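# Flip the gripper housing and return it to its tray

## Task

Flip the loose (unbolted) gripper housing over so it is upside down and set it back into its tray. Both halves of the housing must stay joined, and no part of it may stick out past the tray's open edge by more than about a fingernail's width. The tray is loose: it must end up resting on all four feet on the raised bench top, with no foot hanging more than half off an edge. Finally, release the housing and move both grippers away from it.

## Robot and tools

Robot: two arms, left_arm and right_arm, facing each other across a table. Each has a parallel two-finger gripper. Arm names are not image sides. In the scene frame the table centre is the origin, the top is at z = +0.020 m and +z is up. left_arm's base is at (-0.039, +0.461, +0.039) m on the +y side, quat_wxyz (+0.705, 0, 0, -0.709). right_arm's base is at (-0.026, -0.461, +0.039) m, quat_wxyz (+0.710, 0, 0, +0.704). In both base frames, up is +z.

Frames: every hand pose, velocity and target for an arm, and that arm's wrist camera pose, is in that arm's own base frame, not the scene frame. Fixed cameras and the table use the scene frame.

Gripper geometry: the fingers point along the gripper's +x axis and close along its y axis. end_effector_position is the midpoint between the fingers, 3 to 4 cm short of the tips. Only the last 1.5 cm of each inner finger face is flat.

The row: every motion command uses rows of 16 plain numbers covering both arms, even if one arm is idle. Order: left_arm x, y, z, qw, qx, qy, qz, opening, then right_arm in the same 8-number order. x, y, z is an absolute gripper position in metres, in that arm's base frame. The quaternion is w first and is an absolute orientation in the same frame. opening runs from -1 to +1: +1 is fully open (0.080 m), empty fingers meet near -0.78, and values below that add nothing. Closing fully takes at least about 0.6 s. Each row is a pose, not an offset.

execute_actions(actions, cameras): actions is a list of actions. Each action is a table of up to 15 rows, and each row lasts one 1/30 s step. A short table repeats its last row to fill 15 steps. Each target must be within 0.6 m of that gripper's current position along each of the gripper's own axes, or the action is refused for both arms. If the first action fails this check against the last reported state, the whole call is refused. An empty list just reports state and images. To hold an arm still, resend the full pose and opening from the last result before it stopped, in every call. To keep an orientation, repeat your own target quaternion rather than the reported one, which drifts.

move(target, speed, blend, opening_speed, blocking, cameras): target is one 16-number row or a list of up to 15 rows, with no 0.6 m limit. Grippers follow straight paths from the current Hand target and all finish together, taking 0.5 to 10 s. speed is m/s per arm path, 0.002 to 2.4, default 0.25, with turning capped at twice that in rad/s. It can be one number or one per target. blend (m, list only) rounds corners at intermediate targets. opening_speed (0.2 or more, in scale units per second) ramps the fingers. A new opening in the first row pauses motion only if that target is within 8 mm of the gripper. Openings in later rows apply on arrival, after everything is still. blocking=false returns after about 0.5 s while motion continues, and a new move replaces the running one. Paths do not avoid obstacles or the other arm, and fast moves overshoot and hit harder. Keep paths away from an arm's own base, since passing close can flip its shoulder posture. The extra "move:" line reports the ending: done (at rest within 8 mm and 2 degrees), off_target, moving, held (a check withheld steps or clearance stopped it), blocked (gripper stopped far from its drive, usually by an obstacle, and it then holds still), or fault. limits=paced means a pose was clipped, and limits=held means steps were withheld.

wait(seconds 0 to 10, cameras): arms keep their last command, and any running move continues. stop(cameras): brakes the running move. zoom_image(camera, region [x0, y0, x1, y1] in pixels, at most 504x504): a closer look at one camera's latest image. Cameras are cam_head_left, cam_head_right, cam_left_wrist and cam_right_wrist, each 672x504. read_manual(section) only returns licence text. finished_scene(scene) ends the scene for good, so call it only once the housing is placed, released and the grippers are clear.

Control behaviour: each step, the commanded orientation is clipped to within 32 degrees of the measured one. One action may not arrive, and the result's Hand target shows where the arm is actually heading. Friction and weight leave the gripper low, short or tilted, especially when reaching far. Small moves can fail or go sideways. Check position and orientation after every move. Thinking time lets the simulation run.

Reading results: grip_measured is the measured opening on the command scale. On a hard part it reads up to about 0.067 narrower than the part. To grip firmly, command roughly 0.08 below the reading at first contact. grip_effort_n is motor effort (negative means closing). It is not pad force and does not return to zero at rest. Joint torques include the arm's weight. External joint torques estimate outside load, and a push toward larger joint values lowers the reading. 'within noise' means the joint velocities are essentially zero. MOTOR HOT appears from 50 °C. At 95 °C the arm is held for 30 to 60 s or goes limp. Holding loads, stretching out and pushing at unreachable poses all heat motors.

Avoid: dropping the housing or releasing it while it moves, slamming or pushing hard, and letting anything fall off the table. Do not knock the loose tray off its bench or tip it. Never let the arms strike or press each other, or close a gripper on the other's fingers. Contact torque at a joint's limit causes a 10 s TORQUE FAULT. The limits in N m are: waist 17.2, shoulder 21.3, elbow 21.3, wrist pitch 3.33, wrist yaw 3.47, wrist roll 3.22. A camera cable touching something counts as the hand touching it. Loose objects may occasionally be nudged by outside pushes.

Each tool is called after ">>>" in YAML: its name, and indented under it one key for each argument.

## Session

>>> execute_actions:
  actions: []

>>> zoom_image:
  camera: "cam_head_right"
  region: [240, 140, 500, 370]

>>> zoom_image:
  camera: "cam_head_left"
  region: [240, 140, 500, 370]

Scene clock: 0.00 s.
left_arm: end_effector_position=(+0.3198, +0.0469, +0.1987) grip_measured=+0.990 grip_effort_n=n/a end_effector_quat_wxyz=(+0.829, +0.414, -0.087, -0.366) | right_arm: end_effector_position=(+0.2843, -0.0314, +0.3432) grip_measured=+1.000 grip_effort_n=n/a end_effector_quat_wxyz=(+0.964, -0.015, +0.253, +0.079)
Joint positions: left_arm=[0.613 1.397 0.757 -0.043 1.316 1.531 0.08] | right_arm=[-0.33 1.039 1.305 -0.834 -0.429 -0.248 0.08]
Joint velocities: within noise
Joint torques (N m): no reading
External joint torques (N m): no reading
Heat: left arm: hottest wrist pitch 49 °C (+0.0 °C/min); right arm: hottest wrist pitch 38 °C (+0.0 °C/min).
Hand target: left_arm +0.3200, +0.0470, +0.2014; +0.827, +0.418, -0.090, -0.365 | right_arm +0.2840, -0.0312, +0.3446; +0.965, -0.016, +0.250, +0.079
Tool commands: left_gripper/opening=+0.989531 right_gripper/opening=+1.0
camera_calibration:
cam_left_wrist: T_world_to_cam=[[-0.536418, -0.427531, -0.727649, 0.34388], [0.155972, 0.79712, -0.583329, 0.0617873], [0.829415, -0.426401, -0.360906, -0.093483], [0, 0, 0, 1]] pos_world=[0.252363, 0.0579063, 0.252528]
cam_right_wrist: T_world_to_cam=[[0.141679, -0.989622, 0.0239947, -0.0752307], [-0.770837, -0.1255, -0.624548, 0.455448], [0.621078, 0.0699894, -0.780618, 0.167634], [0, 0, 0, 1]] pos_world=[0.257621, -0.029024, 0.417112]

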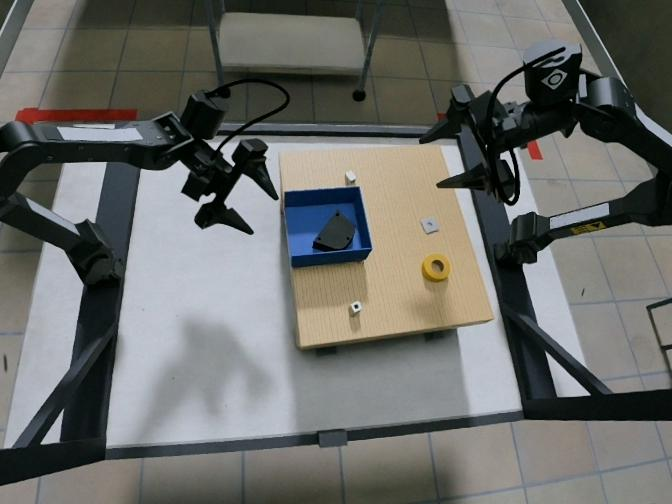

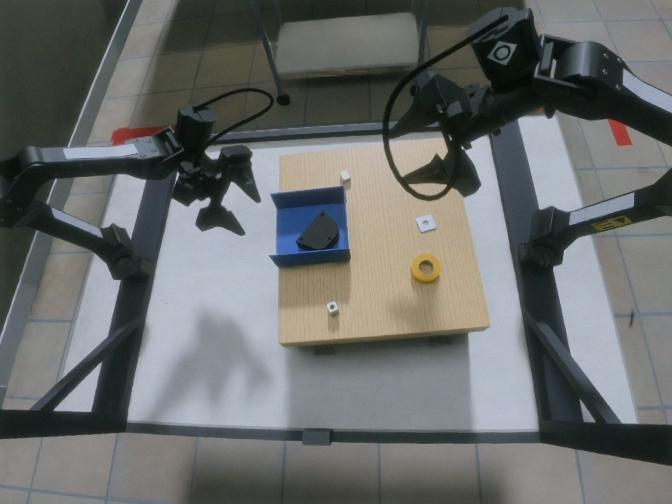

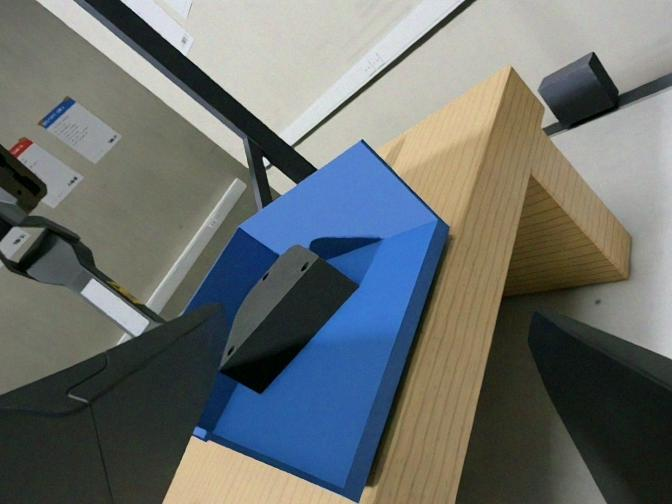

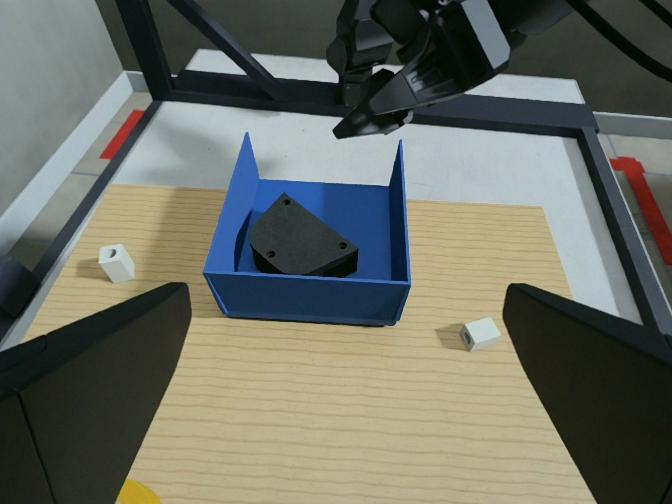

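Scaled by 1.938 from the camera's 672x504 image, which has a finer 960x720 frame.

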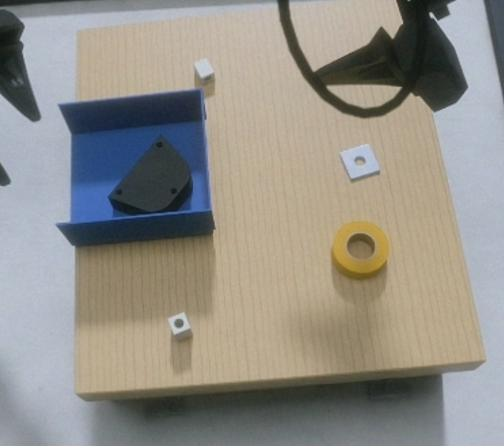

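Scaled by 1.938 from the camera's 672x504 image, which has a finer 960x720 frame.

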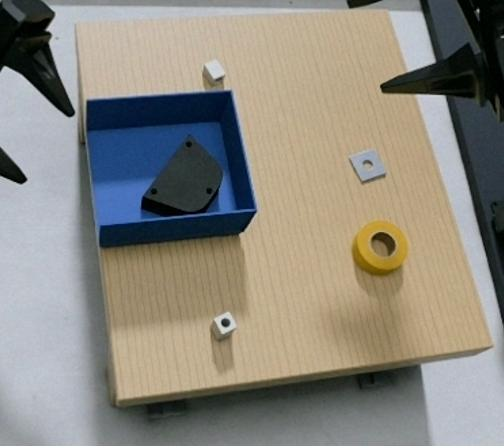

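>>> move:
  target:
    - [0.30, 0.03, 0.28, 0.887, 0, 0.462, 0, 0.77, 0.25, 0.0, 0.28, 1, 0, 0, 0, 1]
    - [0.38, 0.015, 0.29, 0.8434, 0, 0.5373, 0, 0.77, 0.20, 0.0, 0.25, 1, 0, 0, 0, 1]
  blend: 0.02
  speed: 0.25

>>> zoom_image:
  camera: "cam_left_wrist"
  region: [180, 0, 560, 360]

>>> zoom_image:
  camera: "cam_right_wrist"
  region: [150, 180, 450, 380]

Scene clock: 16.77 s.
left_arm: end_effector_position=(+0.3789, +0.0144, +0.2862) grip_measured=+0.773 grip_effort_n=-19.8 end_effector_quat_wxyz=(+0.840, -0.002, +0.543, -0.003) | right_arm: end_effector_position=(+0.1988, +0.0006, +0.2570) grip_measured=+1.000 grip_effort_n=-0.2 end_effector_quat_wxyz=(+1.000, -0.005, -0.010, -0.001)
Joint positions: left_arm=[0.048 1.757 2.022 -1.413 0.026 0.044 0.07] | right_arm=[0.016 0.117 0.364 -0.227 0.018 -0.01 0.08]
Joint velocities: within noise
Joint torques (N m): left_arm=[-0.19 -6.22 7.61 0.66 -0.12 -0.05] | right_arm=[0.25 0.6 5.07 0.88 0.15 0.18]
External joint torques (N m): left_arm=[-0.1 0.59 2.24 -0.27 -0.14 -0.05] | right_arm=[0.26 -0.57 -1.27 -0.8 0.16 0.17]
Heat: left arm: hottest wrist pitch 51 °C (+7.2 °C/min); right arm: hottest wrist pitch 41 °C (+10.7 °C/min). Fold the left arm in close to its base, or ease its load, before you think long.
Hand target: left_arm +0.3802, +0.0147, +0.2894; +0.842, -0.001, +0.539, -0.001 | right_arm +0.1992, +0.0007, +0.2521; +1.000, -0.002, -0.005, -0.001
Off the commanded pose: left_arm 0.004 m, 1 deg | right_arm 0.007 m, 1 deg.
MOTOR HOT: joint 4 (wrist pitch) of the left arm reports 51 °C; the controller stops that arm at 95 °C. To cool a motor, set the load down, stop pushing, or move to a pose that needs little force.
move: done
camera_calibration:
cam_left_wrist: T_world_to_cam=[[0.042515, -0.999093, 0.0023023, 0.00533807], [-0.995959, -0.0425638, -0.0790851, 0.433666], [0.0791113, 0.0010693, -0.996865, 0.335315], [0, 0, 0, 1]] pos_world=[0.405159, 0.0234332, 0.368548]
cam_right_wrist: T_world_to_cam=[[-0.0349368, -0.998947, 0.0297227, 0.00420515], [-0.35608, -0.0153466, -0.934329, 0.336818], [0.933802, -0.0432261, -0.355169, -0.0202175], [0, 0, 0, 1]] pos_world=[0.13896, 0.00849582, 0.307394]

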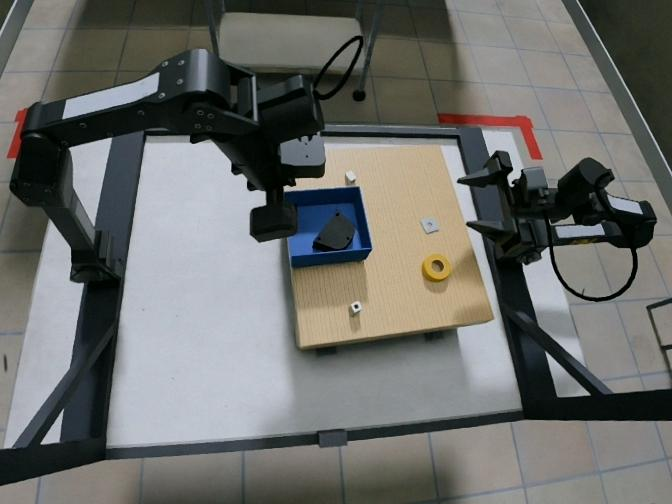

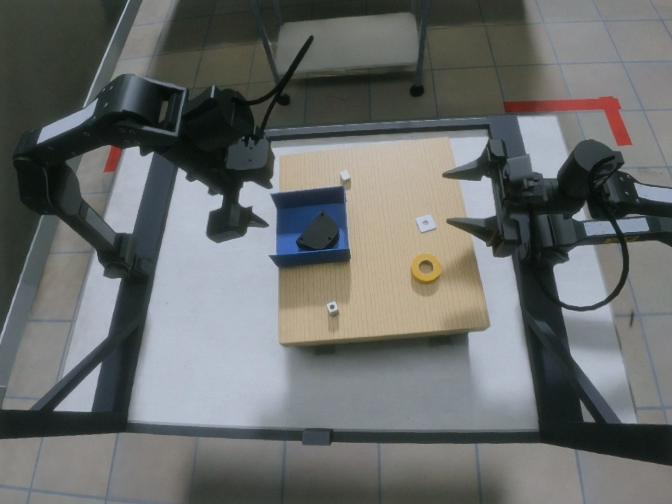

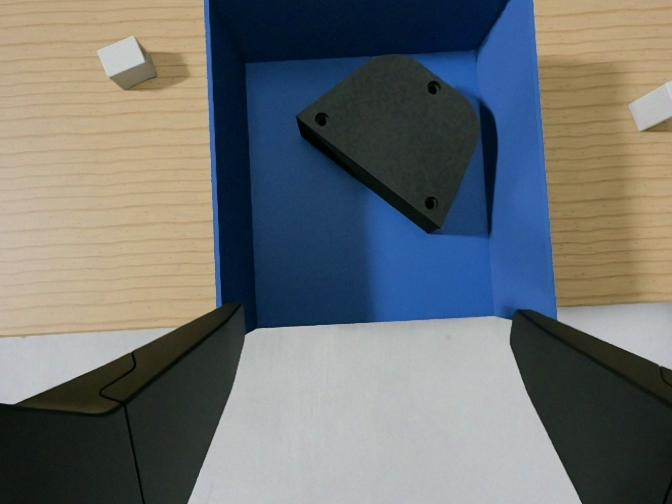

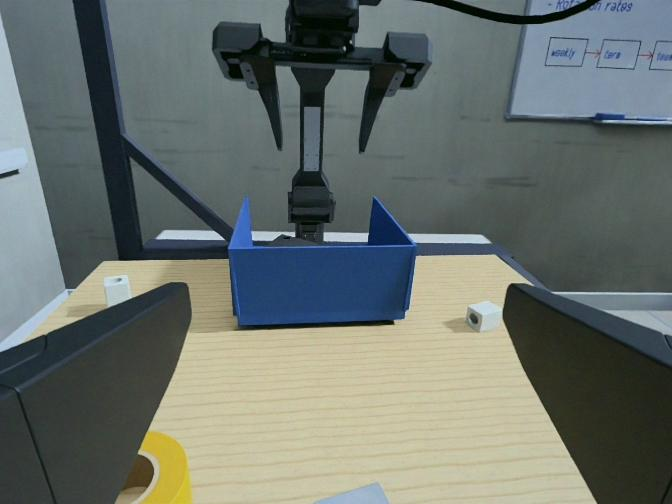

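Scaled by 1.326 from the camera's 672x504 image, which has a finer 960x720 frame.

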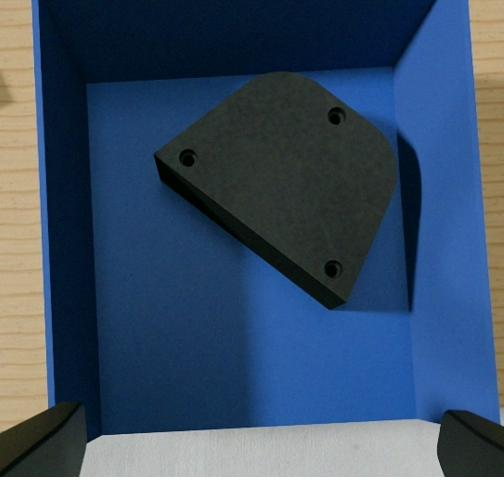

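Scaled by 1.680 from the camera's 672x504 image, which has a finer 960x720 frame.

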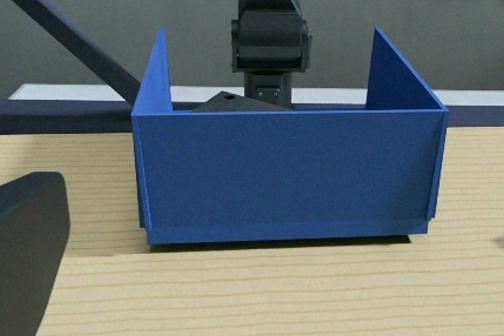

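>>> move:
  target: [0.425, 0.010, 0.268, 0.8434, 0, 0.5373, 0, 0.78, 0.20, 0.0, 0.25, 1, 0, 0, 0, 1]
  speed: 0.15
  cameras: ["cam_left_wrist"]

Scene clock: 101.23 s.
left_arm: end_effector_position=(+0.4210, +0.0098, +0.2635) grip_measured=+0.777 grip_effort_n=13.3 end_effector_quat_wxyz=(+0.838, -0.001, +0.545, -0.003) | right_arm: end_effector_position=(+0.1988, +0.0013, +0.2557) grip_measured=+1.000 grip_effort_n=-0.2 end_effector_quat_wxyz=(+1.000, -0.003, -0.007, +0.002)
Joint positions: left_arm=[0.03 1.901 2.111 -1.364 0.019 0.029 0.07] | right_arm=[0.012 0.117 0.364 -0.233 0.007 -0.005 0.08]
Joint velocities: within noise
Joint torques (N m): left_arm=[-0.28 -7.52 7.76 1.51 -0.19 -0.04] | right_arm=[-0.43 1.21 5.08 0.88 -0.23 0.18]
External joint torques (N m): left_arm=[-0.15 0.34 2.27 0.56 -0.2 -0.04] | right_arm=[-0.44 0.06 -1.3 -0.81 -0.21 0.18]
Heat: left arm: hottest wrist pitch 50 °C (-1.0 °C/min); right arm: hottest wrist pitch 42 °C (+0.0 °C/min). Fold the left arm in close to its base, or ease its load, before you think long.
Hand target: left_arm +0.4246, +0.0100, +0.2680; +0.844, +0.001, +0.537, -0.001 | right_arm +0.1999, +0.0014, +0.2499; +1.000, +0.000, +0.000, +0.003
Off the commanded pose: left_arm 0.006 m, 1 deg | right_arm 0.006 m, 1 deg.
MOTOR HOT: still on. Joint 4 (wrist pitch) of the left arm reports 50 °C.
move: done
camera_calibration:
cam_left_wrist: T_world_to_cam=[[0.0412646, -0.999147, 0.00144854, -0.000266392], [-0.996507, -0.0412608, -0.072599, 0.472172], [0.0725969, 0.00155229, -0.99736, 0.312284], [0, 0, 0, 1]] pos_world=[0.447863, 0.0187313, 0.345739]
Images, in order (width x height): cam_left_wrist 672x504.

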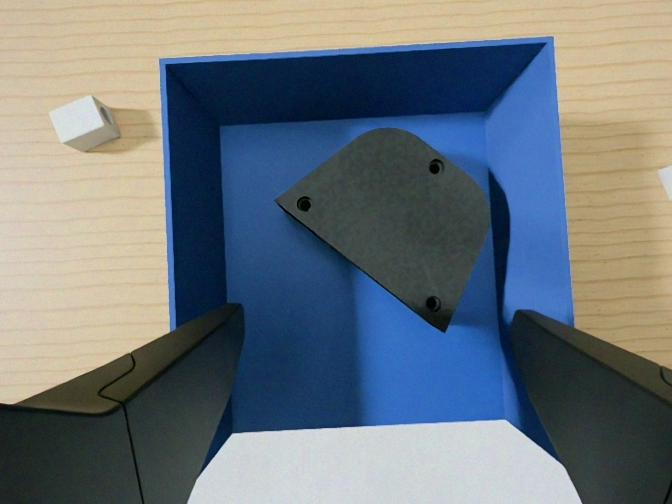

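>>> move:
  target:
    - [0.425, 0.006, 0.230, 0.8434, 0, 0.5373, 0, 0.78, 0.20, 0.0, 0.25, 1, 0, 0, 0, 1]
    - [0.425, 0.006, 0.192, 0.8434, 0, 0.5373, 0, 0.78, 0.20, 0.0, 0.25, 1, 0, 0, 0, 1]
  speed: 0.1
  cameras: ["cam_left_wrist","cam_right_wrist"]

>>> zoom_image:
  camera: "cam_right_wrist"
  region: [150, 120, 450, 380]

Scene clock: 140.40 s.
left_arm: end_effector_position=(+0.4263, +0.0059, +0.1972) grip_measured=+0.777 grip_effort_n=12.8 end_effector_quat_wxyz=(+0.846, -0.001, +0.533, -0.002) | right_arm: end_effector_position=(+0.1990, +0.0000, +0.2550) grip_measured=+1.000 grip_effort_n=-0.7 end_effector_quat_wxyz=(+1.000, -0.003, -0.007, -0.001)
Joint positions: left_arm=[0.018 1.808 1.702 -1.018 0.011 0.017 0.07] | right_arm=[0.004 0.117 0.363 -0.233 0.005 -0.005 0.08]
Joint velocities: within noise
Joint torques (N m): left_arm=[-0.17 -8.05 4.44 1.49 -0.14 -0.03] | right_arm=[-0.42 1.22 5.07 0.96 -0.22 0.18]
External joint torques (N m): left_arm=[-0.04 -0.45 -1.5 0.51 -0.16 -0.03] | right_arm=[-0.41 0.05 -1.29 -0.72 -0.21 0.18]
Heat: left arm: hottest wrist pitch 55 °C (+5.1 °C/min); right arm: hottest wrist pitch 43 °C (+1.0 °C/min). Fold the left arm in close to its base, or ease its load, before you think long.
Hand target: left_arm +0.4243, +0.0061, +0.1925; +0.844, +0.000, +0.537, +0.001 | right_arm +0.2001, +0.0001, +0.2495; +1.000, +0.000, +0.001, +0.000
Off the commanded pose: left_arm 0.005 m, 1 deg | right_arm 0.005 m, 1 deg.
MOTOR HOT: still on. Joint 4 (wrist pitch) of the left arm reports 55 °C.
move: done
camera_calibration:
cam_left_wrist: T_world_to_cam=[[0.0433356, -0.999061, 0.000187191, -0.00496276], [-0.993747, -0.0431245, -0.102988, 0.477314], [0.1029, 0.00427705, -0.994683, 0.232254], [0, 0, 0, 1]] pos_world=[0.450646, 0.0146325, 0.280177]
cam_right_wrist: T_world_to_cam=[[-0.0346766, -0.999068, 0.0256848, 0.00467004], [-0.363137, -0.0113479, -0.931667, 0.335674], [0.93109, -0.0416342, -0.362405, -0.0188053], [0, 0, 0, 1]] pos_world=[0.139567, 0.00769194, 0.305801]
Images, in order (width x height): cam_left_wrist 672x504, cam_right_wrist 672x504.

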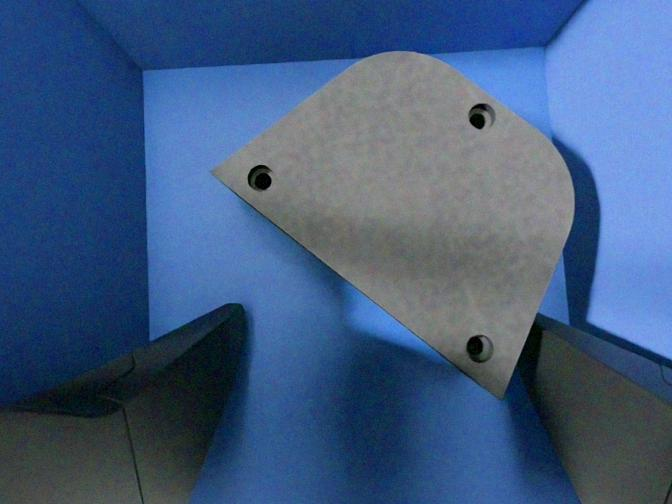

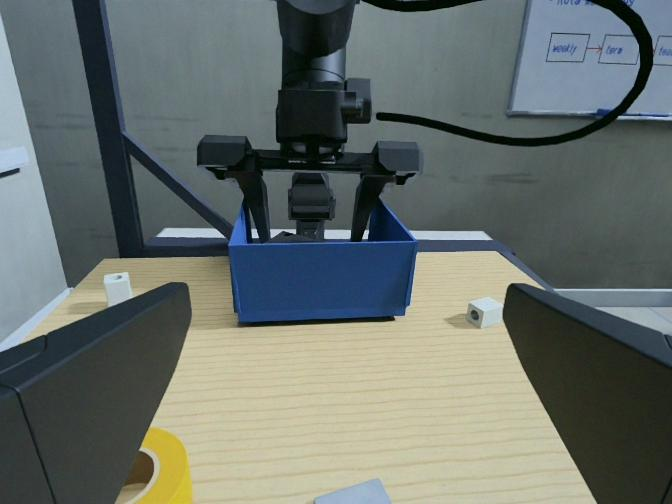

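Scaled by 1.680 from the camera's 672x504 image, which has a finer 960x720 frame.

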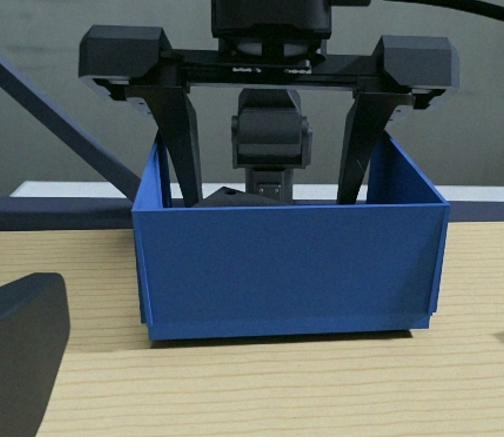

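>>> move:
  target:
    - [0.424, 0.006, 0.184, 0.8434, 0, 0.5373, 0, 0.78, 0.20, 0.0, 0.25, 1, 0, 0, 0, 1]
  speed: 0.06
  cameras: ["cam_left_wrist","cam_right_wrist"]

>>> zoom_image:
  camera: "cam_right_wrist"
  region: [150, 120, 450, 380]

Scene clock: 148.30 s.
left_arm: end_effector_position=(+0.4267, +0.0059, +0.1962) grip_measured=+0.777 grip_effort_n=12.8 end_effector_quat_wxyz=(+0.852, +0.000, +0.524, -0.001) | right_arm: end_effector_position=(+0.1990, +0.0000, +0.2550) grip_measured=+1.000 grip_effort_n=-0.2 end_effector_quat_wxyz=(+1.000, -0.003, -0.007, -0.001)
Joint positions: left_arm=[0.018 1.792 1.671 -0.982 0.011 0.017 0.07] | right_arm=[0.004 0.117 0.363 -0.233 0.005 -0.005 0.08]
Joint velocities: within noise
Joint torques (N m): left_arm=[-0.16 -6.64 3.66 1.31 -0.11 -0.03] | right_arm=[-0.39 1.2 5.21 0.96 -0.19 0.18]
External joint torques (N m): left_arm=[-0.13 1.01 -2.36 0.31 -0.12 -0.03] | right_arm=[-0.39 0.02 -1.13 -0.72 -0.18 0.18]
Heat: left arm: hottest wrist pitch 54 °C (+4.0 °C/min); right arm: hottest wrist pitch 43 °C (+1.0 °C/min). Fold the left arm in close to its base, or ease its load, before you think long.
Hand target: left_arm +0.4238, +0.0060, +0.1840; +0.843, +0.000, +0.537, +0.000 | right_arm +0.2000, +0.0000, +0.2501; +1.000, +0.000, +0.000, +0.000
Off the commanded pose: left_arm 0.013 m, 2 deg | right_arm 0.005 m, 1 deg.
MOTOR HOT: still on. Joint 4 (wrist pitch) of the left arm reports 54 °C.
move: off_target (left_arm)
camera_calibration:
cam_left_wrist: T_world_to_cam=[[0.043255, -0.999064, 0.000744797, -0.00503011], [-0.991492, -0.0430188, -0.122857, 0.480603], [0.122774, 0.0045757, -0.992424, 0.222338], [0, 0, 0, 1]] pos_world=[0.449434, 0.0146322, 0.279702]
cam_right_wrist: T_world_to_cam=[[-0.0346766, -0.999068, 0.0256848, 0.00467004], [-0.363137, -0.0113479, -0.931667, 0.335674], [0.93109, -0.0416342, -0.362405, -0.0188053], [0, 0, 0, 1]] pos_world=[0.139567, 0.00769194, 0.305801]
Images, in order (width x height): cam_left_wrist 672x504, cam_right_wrist 672x504.

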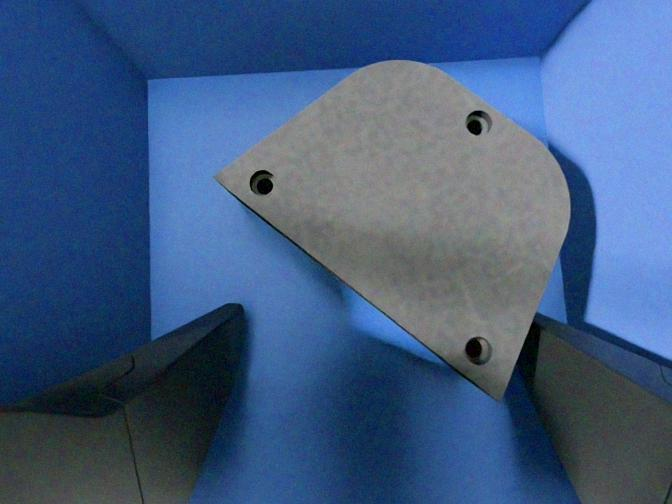

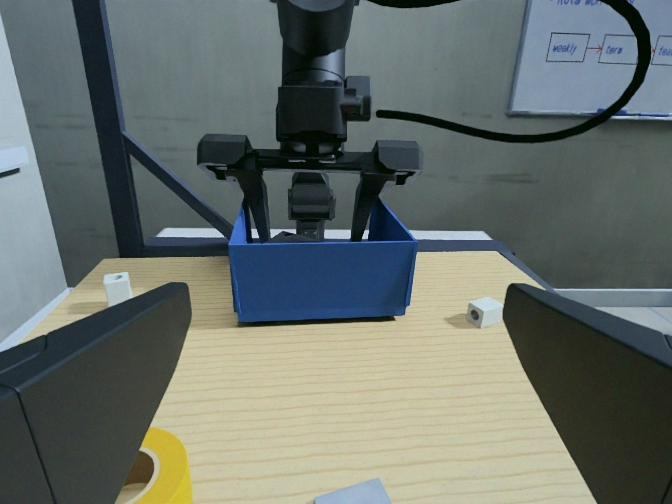

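Scaled by 1.680 from the camera's 672x504 image, which has a finer 960x720 frame.

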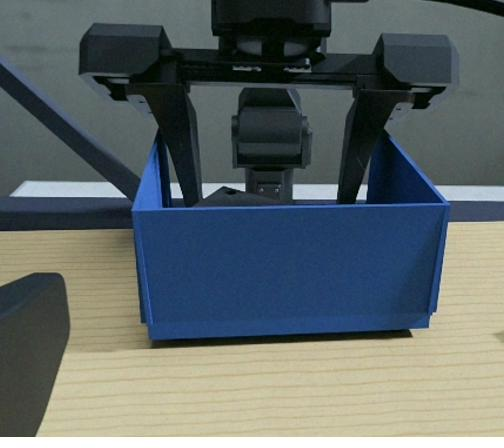

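>>> zoom_image:
  camera: "cam_left_wrist"
  region: [440, 230, 640, 430]

Scaled by 2.520 from the camera's 672x504 image, which has a finer 960x720 frame.

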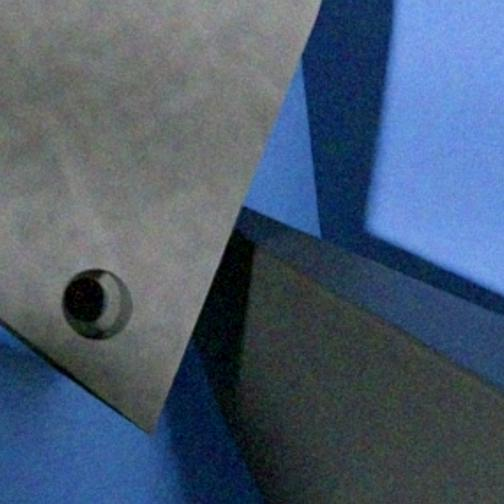

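>>> move:
  target:
    - [0.421, 0.006, 0.208, 0.8434, 0, 0.5373, 0, 0.78, 0.20, 0.0, 0.25, 1, 0, 0, 0, 1]
    - [0.408, 0.010, 0.205, 0.8434, 0, 0.5373, 0, 0.78, 0.20, 0.0, 0.25, 1, 0, 0, 0, 1]
    - [0.408, 0.010, 0.184, 0.8434, 0, 0.5373, 0, 0.78, 0.20, 0.0, 0.25, 1, 0, 0, 0, 1]
  speed: 0.08
  cameras: ["cam_left_wrist"]

Scene clock: 190.27 s.
left_arm: end_effector_position=(+0.4100, +0.0066, +0.1920) grip_measured=+0.777 grip_effort_n=12.3 end_effector_quat_wxyz=(+0.848, +0.004, +0.530, -0.001) | right_arm: end_effector_position=(+0.1990, +0.0000, +0.2550) grip_measured=+1.000 grip_effort_n=-0.7 end_effector_quat_wxyz=(+1.000, -0.002, -0.007, -0.001)
Joint positions: left_arm=[0.018 1.736 1.591 -0.973 0.005 0.023 0.07] | right_arm=[0.004 0.117 0.363 -0.233 0.005 -0.004 0.08]
Joint velocities: within noise
Joint torques (N m): left_arm=[0.22 -6.91 4.23 1.47 0.05 0.1] | right_arm=[-0.39 1.21 5.19 0.96 -0.19 0.18]
External joint torques (N m): left_arm=[0.3 0.3 -1.78 0.48 0.05 0.1] | right_arm=[-0.39 0.03 -1.17 -0.72 -0.18 0.18]
Heat: left arm: hottest wrist pitch 55 °C (+0.0 °C/min); right arm: hottest wrist pitch 44 °C (+1.0 °C/min). Fold the left arm in close to its base, or ease its load, before you think long.
Hand target: left_arm +0.4078, +0.0079, +0.1841; +0.843, +0.003, +0.538, +0.000 | right_arm +0.2000, +0.0000, +0.2500; +1.000, +0.001, +0.000, +0.000
Off the commanded pose: left_arm 0.009 m, 1 deg | right_arm 0.005 m, 1 deg.
MOTOR HOT: still on. Joint 4 (wrist pitch) of the left arm reports 55 °C.
move: off_target (left_arm)
camera_calibration:
cam_left_wrist: T_world_to_cam=[[0.0405213, -0.999148, -0.00785396, -0.000906841], [-0.993221, -0.0394213, -0.109356, 0.461567], [0.108953, 0.0122319, -0.993972, 0.226079], [0, 0, 0, 1]] pos_world=[0.433842, 0.0145241, 0.275184]
Images, in order (width x height): cam_left_wrist 672x504.

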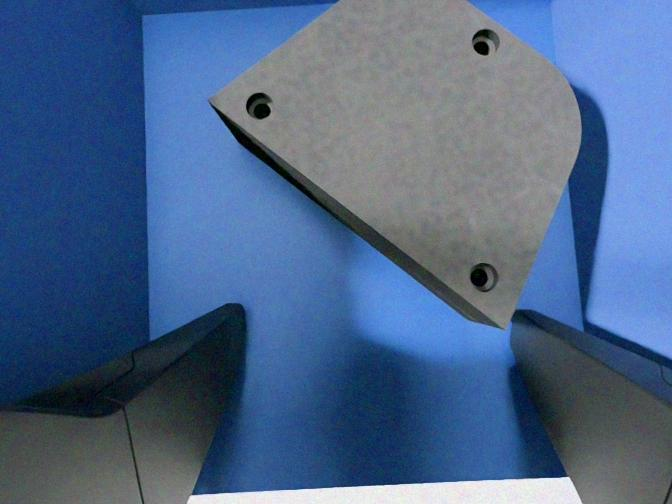

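>>> move:
  target:
    - [0.410, 0.006, 0.199, 0.8434, 0, 0.5373, 0, 0.78, 0.20, 0.0, 0.25, 1, 0, 0, 0, 1]
    - [0.424, 0.006, 0.199, 0.8434, 0, 0.5373, 0, 0.78, 0.20, 0.0, 0.25, 1, 0, 0, 0, 1]
    - [0.425, 0.018, 0.199, 0.8434, 0, 0.5373, 0, 0.60, 0.20, 0.0, 0.25, 1, 0, 0, 0, 1]
  speed: 0.06
  opening_speed: 0.5
  cameras: ["cam_left_wrist","cam_right_wrist"]

Scene clock: 219.37 s.
left_arm: end_effector_position=(+0.4221, +0.0166, +0.1969) grip_measured=+0.603 grip_effort_n=-19.8 end_effector_quat_wxyz=(+0.842, -0.001, +0.540, +0.000) | right_arm: end_effector_position=(+0.1990, +0.0000, +0.2550) grip_measured=+1.000 grip_effort_n=0.2 end_effector_quat_wxyz=(+1.000, -0.002, -0.007, -0.001)
Joint positions: left_arm=[0.047 1.806 1.705 -1.039 0.022 0.041 0.062] | right_arm=[0.004 0.117 0.363 -0.233 0.005 -0.004 0.08]
Joint velocities: within noise
Joint torques (N m): left_arm=[0.15 -6.87 8.11 0.76 0.12 0.14] | right_arm=[-0.4 1.2 5.2 0.96 -0.19 0.13]
External joint torques (N m): left_arm=[0.21 0.78 2.18 -0.18 0.11 0.14] | right_arm=[-0.41 0.03 -1.14 -0.71 -0.18 0.13]
Heat: left arm: hottest wrist pitch 53 °C (-2.0 °C/min); right arm: hottest wrist pitch 44 °C (+1.0 °C/min). Fold the left arm in close to its base, or ease its load, before you think long.
Hand target: left_arm +0.4250, +0.0177, +0.1991; +0.844, -0.001, +0.537, -0.001 | right_arm +0.2000, +0.0000, +0.2500; +1.000, +0.000, +0.000, +0.000
Off the commanded pose: left_arm 0.004 m, 0 deg | right_arm 0.005 m, 1 deg.
MOTOR HOT: still on. Joint 4 (wrist pitch) of the left arm reports 53 °C.
move: done
camera_calibration:
cam_left_wrist: T_world_to_cam=[[0.0456442, -0.998958, -0.00065499, 0.00505448], [-0.995201, -0.0454157, -0.086675, 0.470979], [0.0865549, 0.00460806, -0.996236, 0.239533], [0, 0, 0, 1]] pos_world=[0.447756, 0.0253353, 0.279457]
cam_right_wrist: T_world_to_cam=[[-0.0346636, -0.999109, 0.0240708, 0.00505828], [-0.36318, -0.00984562, -0.931667, 0.335762], [0.931074, -0.041037, -0.362515, -0.0187413], [0, 0, 0, 1]] pos_world=[0.139567, 0.00759047, 0.305903]
Images, in order (width x height): cam_left_wrist 672x504, cam_right_wrist 672x504.

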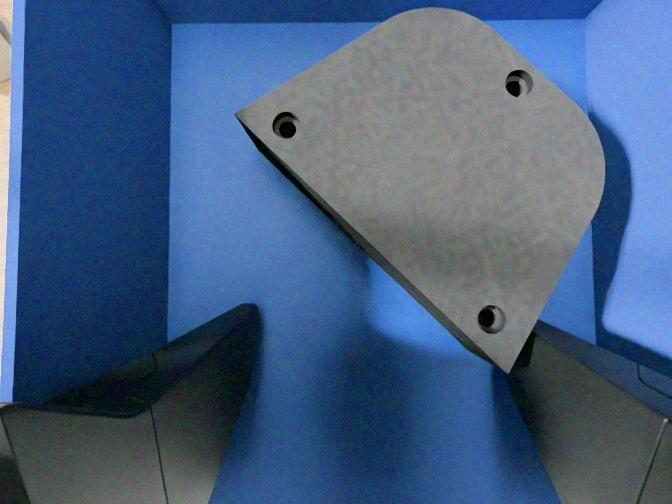

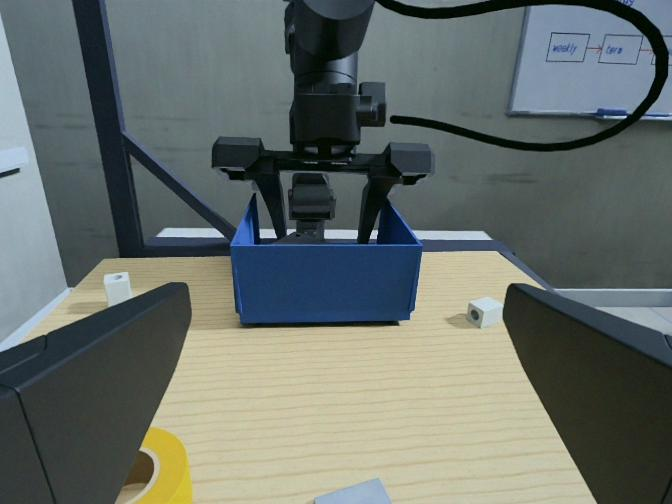

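>>> move:
  target:
    - [0.425, 0.0275, 0.199, 0.8434, 0, 0.5373, 0, 0.022, 0.20, 0.0, 0.25, 1, 0, 0, 0, 1]
  speed: 0.05
  opening_speed: 0.8
  cameras: ["cam_left_wrist","cam_right_wrist"]

Scene clock: 231.03 s.
left_arm: end_effector_position=(+0.4223, +0.0299, +0.1961) grip_measured=+0.025 grip_effort_n=-19.8 end_effector_quat_wxyz=(+0.842, -0.002, +0.540, +0.005) | right_arm: end_effector_position=(+0.1990, +0.0000, +0.2550) grip_measured=+1.000 grip_effort_n=-0.2 end_effector_quat_wxyz=(+1.000, -0.002, -0.007, -0.001)
Joint positions: left_arm=[0.081 1.811 1.708 -1.039 0.028 0.066 0.036] | right_arm=[0.004 0.117 0.363 -0.233 0.005 -0.004 0.08]
Joint velocities: within noise
Joint torques (N m): left_arm=[0.1 -6.93 8.22 0.68 0.18 0.13] | right_arm=[-0.41 1.2 5.19 0.96 -0.2 0.13]
External joint torques (N m): left_arm=[0.19 0.84 2.16 -0.31 0.15 0.13] | right_arm=[-0.38 0.01 -1.11 -0.7 -0.2 0.13]
Heat: left arm: hottest wrist pitch 52 °C (-3.0 °C/min); right arm: hottest wrist pitch 44 °C (+0.0 °C/min). Fold the left arm in close to its base, or ease its load, before you think long.
Hand target: left_arm +0.4250, +0.0304, +0.1986; +0.843, -0.002, +0.537, +0.003 | right_arm +0.2000, +0.0000, +0.2500; +1.000, +0.000, +0.000, +0.000
Off the commanded pose: left_arm 0.005 m, 1 deg | right_arm 0.005 m, 1 deg.
MOTOR HOT: still on. Joint 4 (wrist pitch) of the left arm reports 52 °C.
move: done
camera_calibration:
cam_left_wrist: T_world_to_cam=[[0.0544912, -0.9985, -0.00528364, 0.0155438], [-0.994873, -0.0538403, -0.085605, 0.471698], [0.0851922, 0.00992128, -0.996315, 0.239174], [0, 0, 0, 1]] pos_world=[0.448057, 0.0385439, 0.278755]
cam_right_wrist: T_world_to_cam=[[-0.0346636, -0.999109, 0.0240708, 0.00505828], [-0.36318, -0.00984562, -0.931667, 0.335762], [0.931074, -0.041037, -0.362515, -0.0187413], [0, 0, 0, 1]] pos_world=[0.139567, 0.00759047, 0.305903]
Images, in order (width x height): cam_left_wrist 672x504, cam_right_wrist 672x504.

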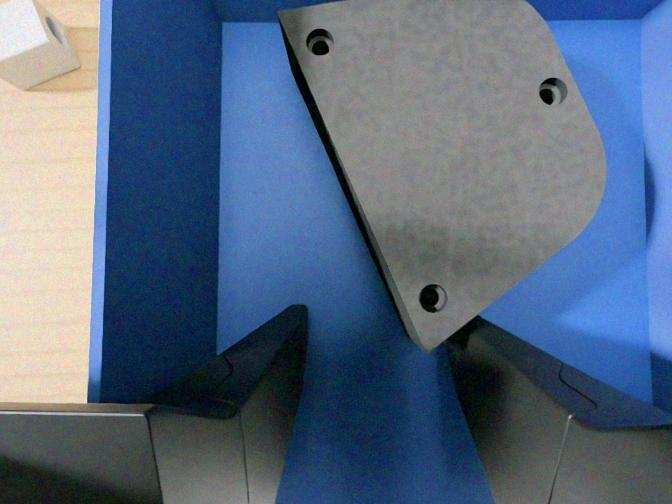

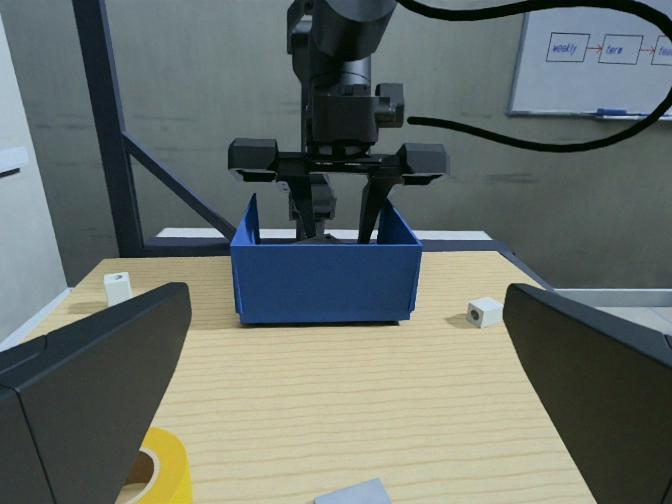

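>>> move:
  target:
    - [0.418, 0.0275, 0.199, 0.8434, 0, 0.5373, 0, 0.1, 0.20, 0.0, 0.25, 1, 0, 0, 0, 1]
    - [0.415, 0.02, 0.25, 0.8434, 0, 0.5373, 0, 0.72, 0.20, 0.0, 0.25, 1, 0, 0, 0, 1]
    - [0.469, 0.0115, 0.245, 0.8218, -0.1209, 0.5235, 0.1898, 0.72, 0.20, 0.0, 0.25, 1, 0, 0, 0, 1]
  speed: 0.12
  cameras: ["cam_left_wrist"]

Scene clock: 262.37 s.
left_arm: end_effector_position=(+0.4670, +0.0112, +0.2414) grip_measured=+0.717 grip_effort_n=12.8 end_effector_quat_wxyz=(+0.824, -0.122, +0.522, +0.184) | right_arm: end_effector_position=(+0.1990, +0.0000, +0.2550) grip_measured=+1.000 grip_effort_n=-0.2 end_effector_quat_wxyz=(+1.000, -0.002, -0.007, -0.001)
Joint positions: left_arm=[-0.037 2.113 2.326 -1.387 -0.192 -0.447 0.067] | right_arm=[0.004 0.117 0.363 -0.233 0.005 -0.004 0.08]
Joint velocities: within noise
Joint torques (N m): left_arm=[-0.28 -8.58 7.74 0.81 -0.38 -0.06] | right_arm=[-0.4 1.21 5.19 0.96 -0.2 0.13]
External joint torques (N m): left_arm=[-0.15 0.6 2.29 -0.1 -0.26 -0.06] | right_arm=[-0.4 0.05 -1.16 -0.71 -0.19 0.13]
Heat: left arm: hottest wrist pitch 50 °C (-4.0 °C/min); right arm: hottest wrist pitch 44 °C (+0.0 °C/min). Fold the left arm in close to its base, or ease its load, before you think long.
Hand target: left_arm +0.4691, +0.0113, +0.2441; +0.826, -0.121, +0.517, +0.187 | right_arm +0.2000, +0.0000, +0.2500; +1.000, +0.000, +0.000, +0.000
Off the commanded pose: left_arm 0.004 m, 1 deg | right_arm 0.005 m, 1 deg.
MOTOR HOT: still on. Joint 4 (wrist pitch) of the left arm reports 50 °C.
joint sent to its limit (left arm) — joint 3 (elbow), upper limit, where the elbow is as straight as it goes. The joint targets still meet the commanded pose.
move: done
camera_calibration:
cam_left_wrist: T_world_to_cam=[[0.471609, -0.881789, 0.00575399, -0.204113], [-0.877678, -0.470021, -0.0936009, 0.470873], [0.0852407, 0.0390928, -0.995593, 0.280152], [0, 0, 0, 1]] pos_world=[0.485656, 0.0303839, 0.324166]
Images, in order (width x height): cam_left_wrist 672x504.

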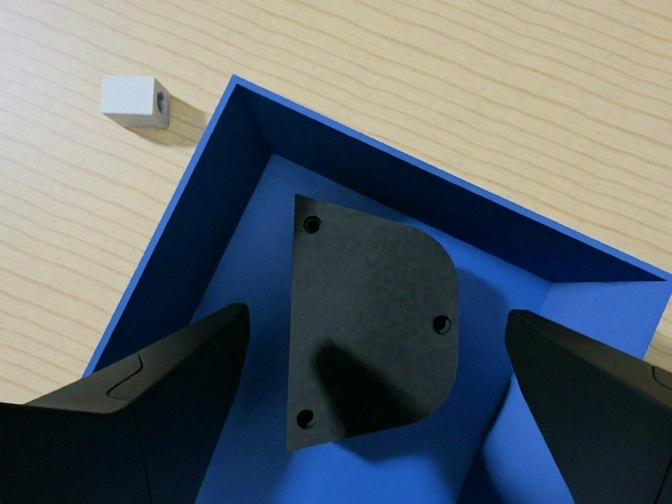

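>>> move:
  target:
    - [0.4685, 0.0105, 0.21, 0.8218, -0.1209, 0.5235, 0.1898, 0.72, 0.20, 0.0, 0.25, 1, 0, 0, 0, 1]
    - [0.4685, 0.0105, 0.196, 0.8218, -0.1209, 0.5235, 0.1898, 0.72, 0.20, 0.0, 0.25, 1, 0, 0, 0, 1]
  speed: 0.08
  cameras: ["cam_left_wrist","cam_right_wrist"]

Scene clock: 281.70 s.
left_arm: end_effector_position=(+0.4702, +0.0126, +0.2032) grip_measured=+0.717 grip_effort_n=12.3 end_effector_quat_wxyz=(+0.826, -0.124, +0.515, +0.190) | right_arm: end_effector_position=(+0.1990, +0.0000, +0.2550) grip_measured=+1.000 grip_effort_n=-0.7 end_effector_quat_wxyz=(+1.000, -0.002, -0.007, -0.001)
Joint positions: left_arm=[-0.037 2.039 2.045 -1.168 -0.202 -0.456 0.067] | right_arm=[0.004 0.117 0.363 -0.233 0.005 -0.004 0.08]
Joint velocities: within noise
Joint torques (N m): left_arm=[-0.49 -9.27 4.08 1.18 -0.17 0] | right_arm=[-0.39 1.21 5.19 0.96 -0.2 0.13]
External joint torques (N m): left_arm=[-0.36 -0.24 -1.71 0.26 -0.05 0] | right_arm=[-0.39 0.03 -1.14 -0.71 -0.19 0.13]
Heat: left arm: hottest shoulder 53 °C (+7.0 °C/min); right arm: hottest wrist pitch 44 °C (+0.0 °C/min). Fold the left arm in close to its base, or ease its load, before you think long.
Hand target: left_arm +0.4682, +0.0106, +0.1969; +0.823, -0.121, +0.522, +0.190 | right_arm +0.2000, +0.0000, +0.2500; +1.000, +0.000, +0.000, +0.000
Off the commanded pose: left_arm 0.008 m, 1 deg | right_arm 0.005 m, 1 deg.
MOTOR HOT: still on. Joint 2 (shoulder) of the left arm reports 53 °C.
move: done
camera_calibration:
cam_left_wrist: T_world_to_cam=[[0.482548, -0.875837, 0.0074766, -0.209682], [-0.870265, -0.480407, -0.108847, 0.470543], [0.0989241, 0.0460173, -0.99403, 0.234903], [0, 0, 0, 1]] pos_world=[0.487441, 0.031595, 0.286286]
cam_right_wrist: T_world_to_cam=[[-0.0346636, -0.999109, 0.0240708, 0.00505828], [-0.36318, -0.00984562, -0.931667, 0.335762], [0.931074, -0.041037, -0.362515, -0.0187413], [0, 0, 0, 1]] pos_world=[0.139567, 0.00759047, 0.305903]
Images, in order (width x height): cam_left_wrist 672x504, cam_right_wrist 672x504.

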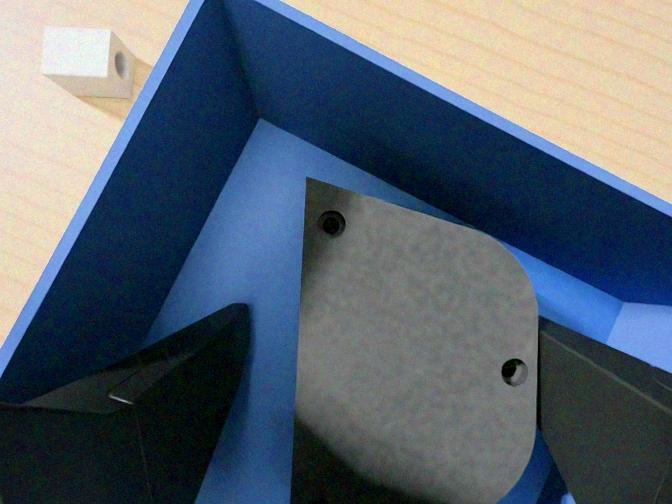

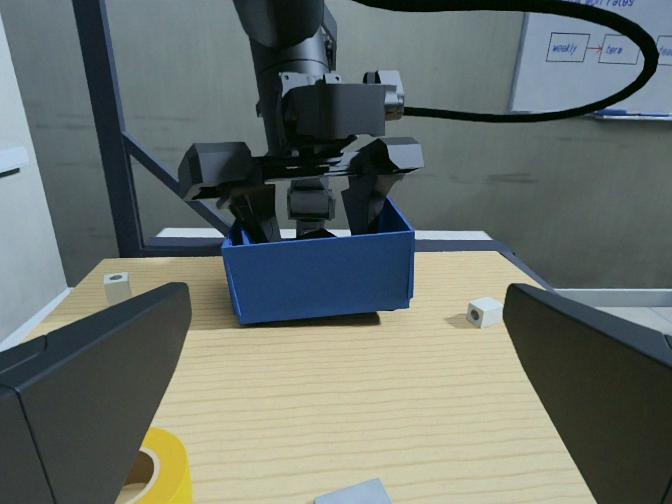

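>>> move:
  target:
    - [0.466, 0.0115, 0.250, 0.8218, -0.1209, 0.5235, 0.1898, 0.72, 0.20, 0.0, 0.25, 1, 0, 0, 0, 1]
    - [0.439, 0.019, 0.250, 0.8434, 0, 0.5373, 0, 0.78, 0.20, 0.0, 0.25, 1, 0, 0, 0, 1]
  speed: 0.1
  cameras: ["cam_left_wrist","cam_right_wrist"]

Scene clock: 304.33 s.
left_arm: end_effector_position=(+0.4412, +0.0186, +0.2435) grip_measured=+0.777 grip_effort_n=12.3 end_effector_quat_wxyz=(+0.837, -0.001, +0.547, +0.001) | right_arm: end_effector_position=(+0.1990, +0.0000, +0.2550) grip_measured=+1.000 grip_effort_n=-0.2 end_effector_quat_wxyz=(+1.000, -0.002, -0.007, -0.001)
Joint positions: left_arm=[0.048 1.961 2.11 -1.306 0.019 0.041 0.07] | right_arm=[0.004 0.117 0.363 -0.233 0.005 -0.004 0.08]
Joint velocities: within noise
Joint torques (N m): left_arm=[0.12 -10.72 5.08 1.53 0.19 0.14] | right_arm=[-0.4 1.2 5.2 0.96 -0.19 0.13]
External joint torques (N m): left_arm=[0.17 -2.42 -0.47 0.62 0.17 0.14] | right_arm=[-0.39 0.07 -1.22 -0.73 -0.19 0.13]
Heat: left arm: hottest shoulder 57 °C (+9.1 °C/min); right arm: hottest wrist pitch 44 °C (+0.0 °C/min). Fold the left arm in close to its base, or ease its load, before you think long.
Hand target: left_arm +0.4391, +0.0187, +0.2493; +0.842, -0.001, +0.539, -0.001 | right_arm +0.2000, +0.0000, +0.2500; +1.000, +0.000, +0.000, +0.000
Off the commanded pose: left_arm 0.007 m, 1 deg | right_arm 0.005 m, 1 deg.
MOTOR HOT: still on. Joint 2 (shoulder) of the left arm reports 57 °C.
move: done
camera_calibration:
cam_left_wrist: T_world_to_cam=[[0.0484453, -0.99882, -0.00347623, 0.00565755], [-0.996404, -0.0480854, -0.069759, 0.490514], [0.0695095, 0.00684323, -0.997558, 0.292211], [0, 0, 0, 1]] pos_world=[0.468165, 0.0272378, 0.325735]
cam_right_wrist: T_world_to_cam=[[-0.0346636, -0.999109, 0.0240708, 0.00505828], [-0.36318, -0.00984562, -0.931667, 0.335762], [0.931074, -0.041037, -0.362515, -0.0187413], [0, 0, 0, 1]] pos_world=[0.139567, 0.00759047, 0.305903]
Images, in order (width x height): cam_left_wrist 672x504, cam_right_wrist 672x504.

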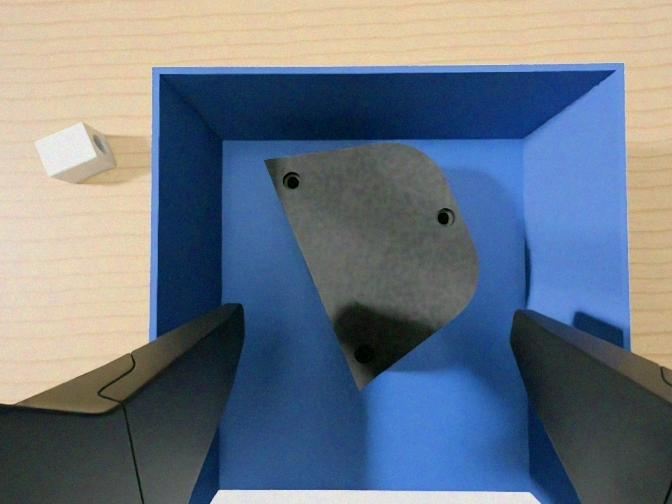

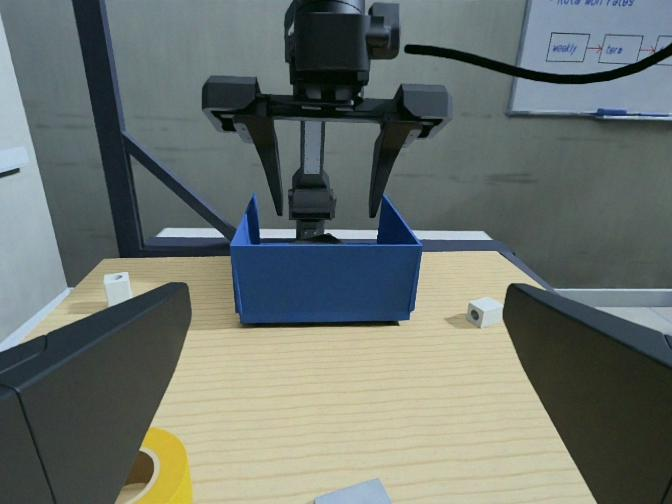

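>>> move:
  target:
    - [0.435, 0.0185, 0.215, 0.8434, 0, 0.5373, 0, 0.78, 0.20, 0.0, 0.25, 1, 0, 0, 0, 1]
    - [0.435, 0.0185, 0.195, 0.8434, 0, 0.5373, 0, 0.78, 0.20, 0.0, 0.25, 1, 0, 0, 0, 1]
    - [0.436, 0.0185, 0.198, 0.8434, 0, 0.5373, 0, 0.78, 0.20, 0.0, 0.25, 1, 0, 0, 0, 1]
  speed: 0.08
  cameras: ["cam_left_wrist","cam_right_wrist"]

Scene clock: 320.63 s.
left_arm: end_effector_position=(+0.4370, +0.0132, +0.1981) grip_measured=+0.777 grip_effort_n=12.8 end_effector_quat_wxyz=(+0.843, +0.002, +0.538, -0.005) | right_arm: end_effector_position=(+0.1990, +0.0000, +0.2550) grip_measured=+1.000 grip_effort_n=-0.7 end_effector_quat_wxyz=(+1.000, -0.002, -0.007, -0.001)
Joint positions: left_arm=[0.038 1.864 1.783 -1.056 0.022 0.043 0.07] | right_arm=[0.004 0.117 0.363 -0.233 0.005 -0.004 0.08]
Joint velocities: within noise
Joint torques (N m): left_arm=[0.19 -9.06 5.11 1.54 0.01 0.11] | right_arm=[-0.39 1.21 5.2 0.96 -0.2 0.13]
External joint torques (N m): left_arm=[0.3 -0.94 -0.86 0.57 -0.01 0.11] | right_arm=[-0.39 -0.01 -1.05 -0.69 -0.19 0.13]
Heat: left arm: hottest shoulder 59 °C (+10.1 °C/min); right arm: hottest wrist pitch 44 °C (+0.0 °C/min). Fold the left arm in close to its base, or ease its load, before you think long.
Hand target: left_arm +0.4358, +0.0147, +0.1980; +0.844, +0.002, +0.537, -0.004 | right_arm +0.2000, +0.0000, +0.2500; +1.000, +0.000, +0.000, +0.000
Off the commanded pose: left_arm 0.005 m, 1 deg | right_arm 0.005 m, 1 deg.
MOTOR HOT: still on. Joint 2 (shoulder) of the left arm reports 59 °C.
move: done
camera_calibration:
cam_left_wrist: T_world_to_cam=[[0.0350868, -0.999383, -0.00132775, 0.00585499], [-0.995361, -0.0348264, -0.0896863, 0.486245], [0.0895847, 0.00446839, -0.995969, 0.238103], [0, 0, 0, 1]] pos_world=[0.462453, 0.0217216, 0.280761]
cam_right_wrist: T_world_to_cam=[[-0.0346636, -0.999109, 0.0240708, 0.00505828], [-0.36318, -0.00984562, -0.931667, 0.335762], [0.931074, -0.041037, -0.362515, -0.0187413], [0, 0, 0, 1]] pos_world=[0.139567, 0.00759047, 0.305903]
Images, in order (width x height): cam_left_wrist 672x504, cam_right_wrist 672x504.

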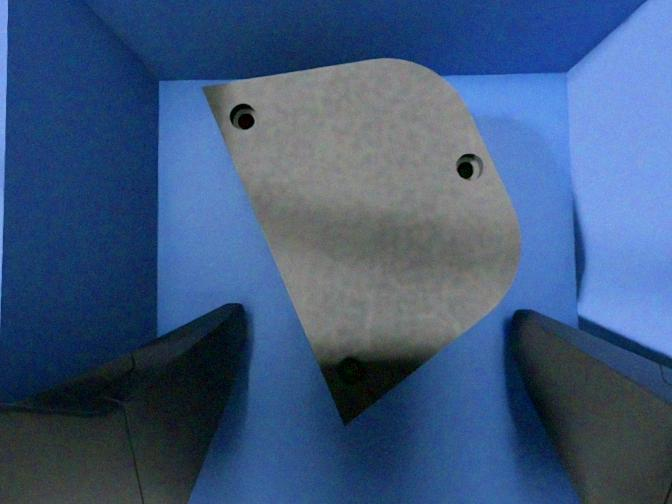

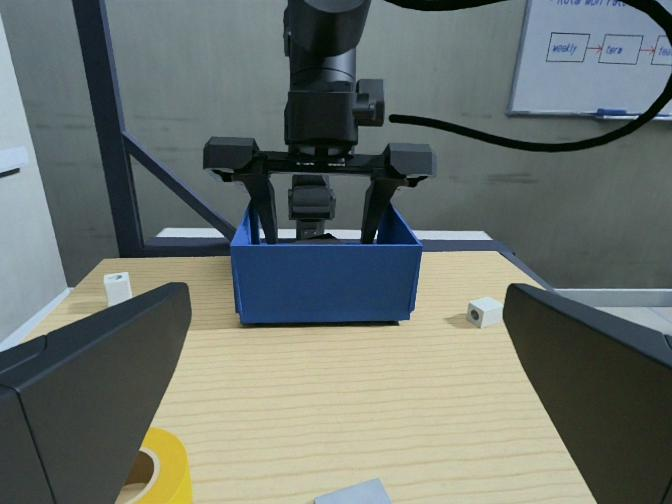

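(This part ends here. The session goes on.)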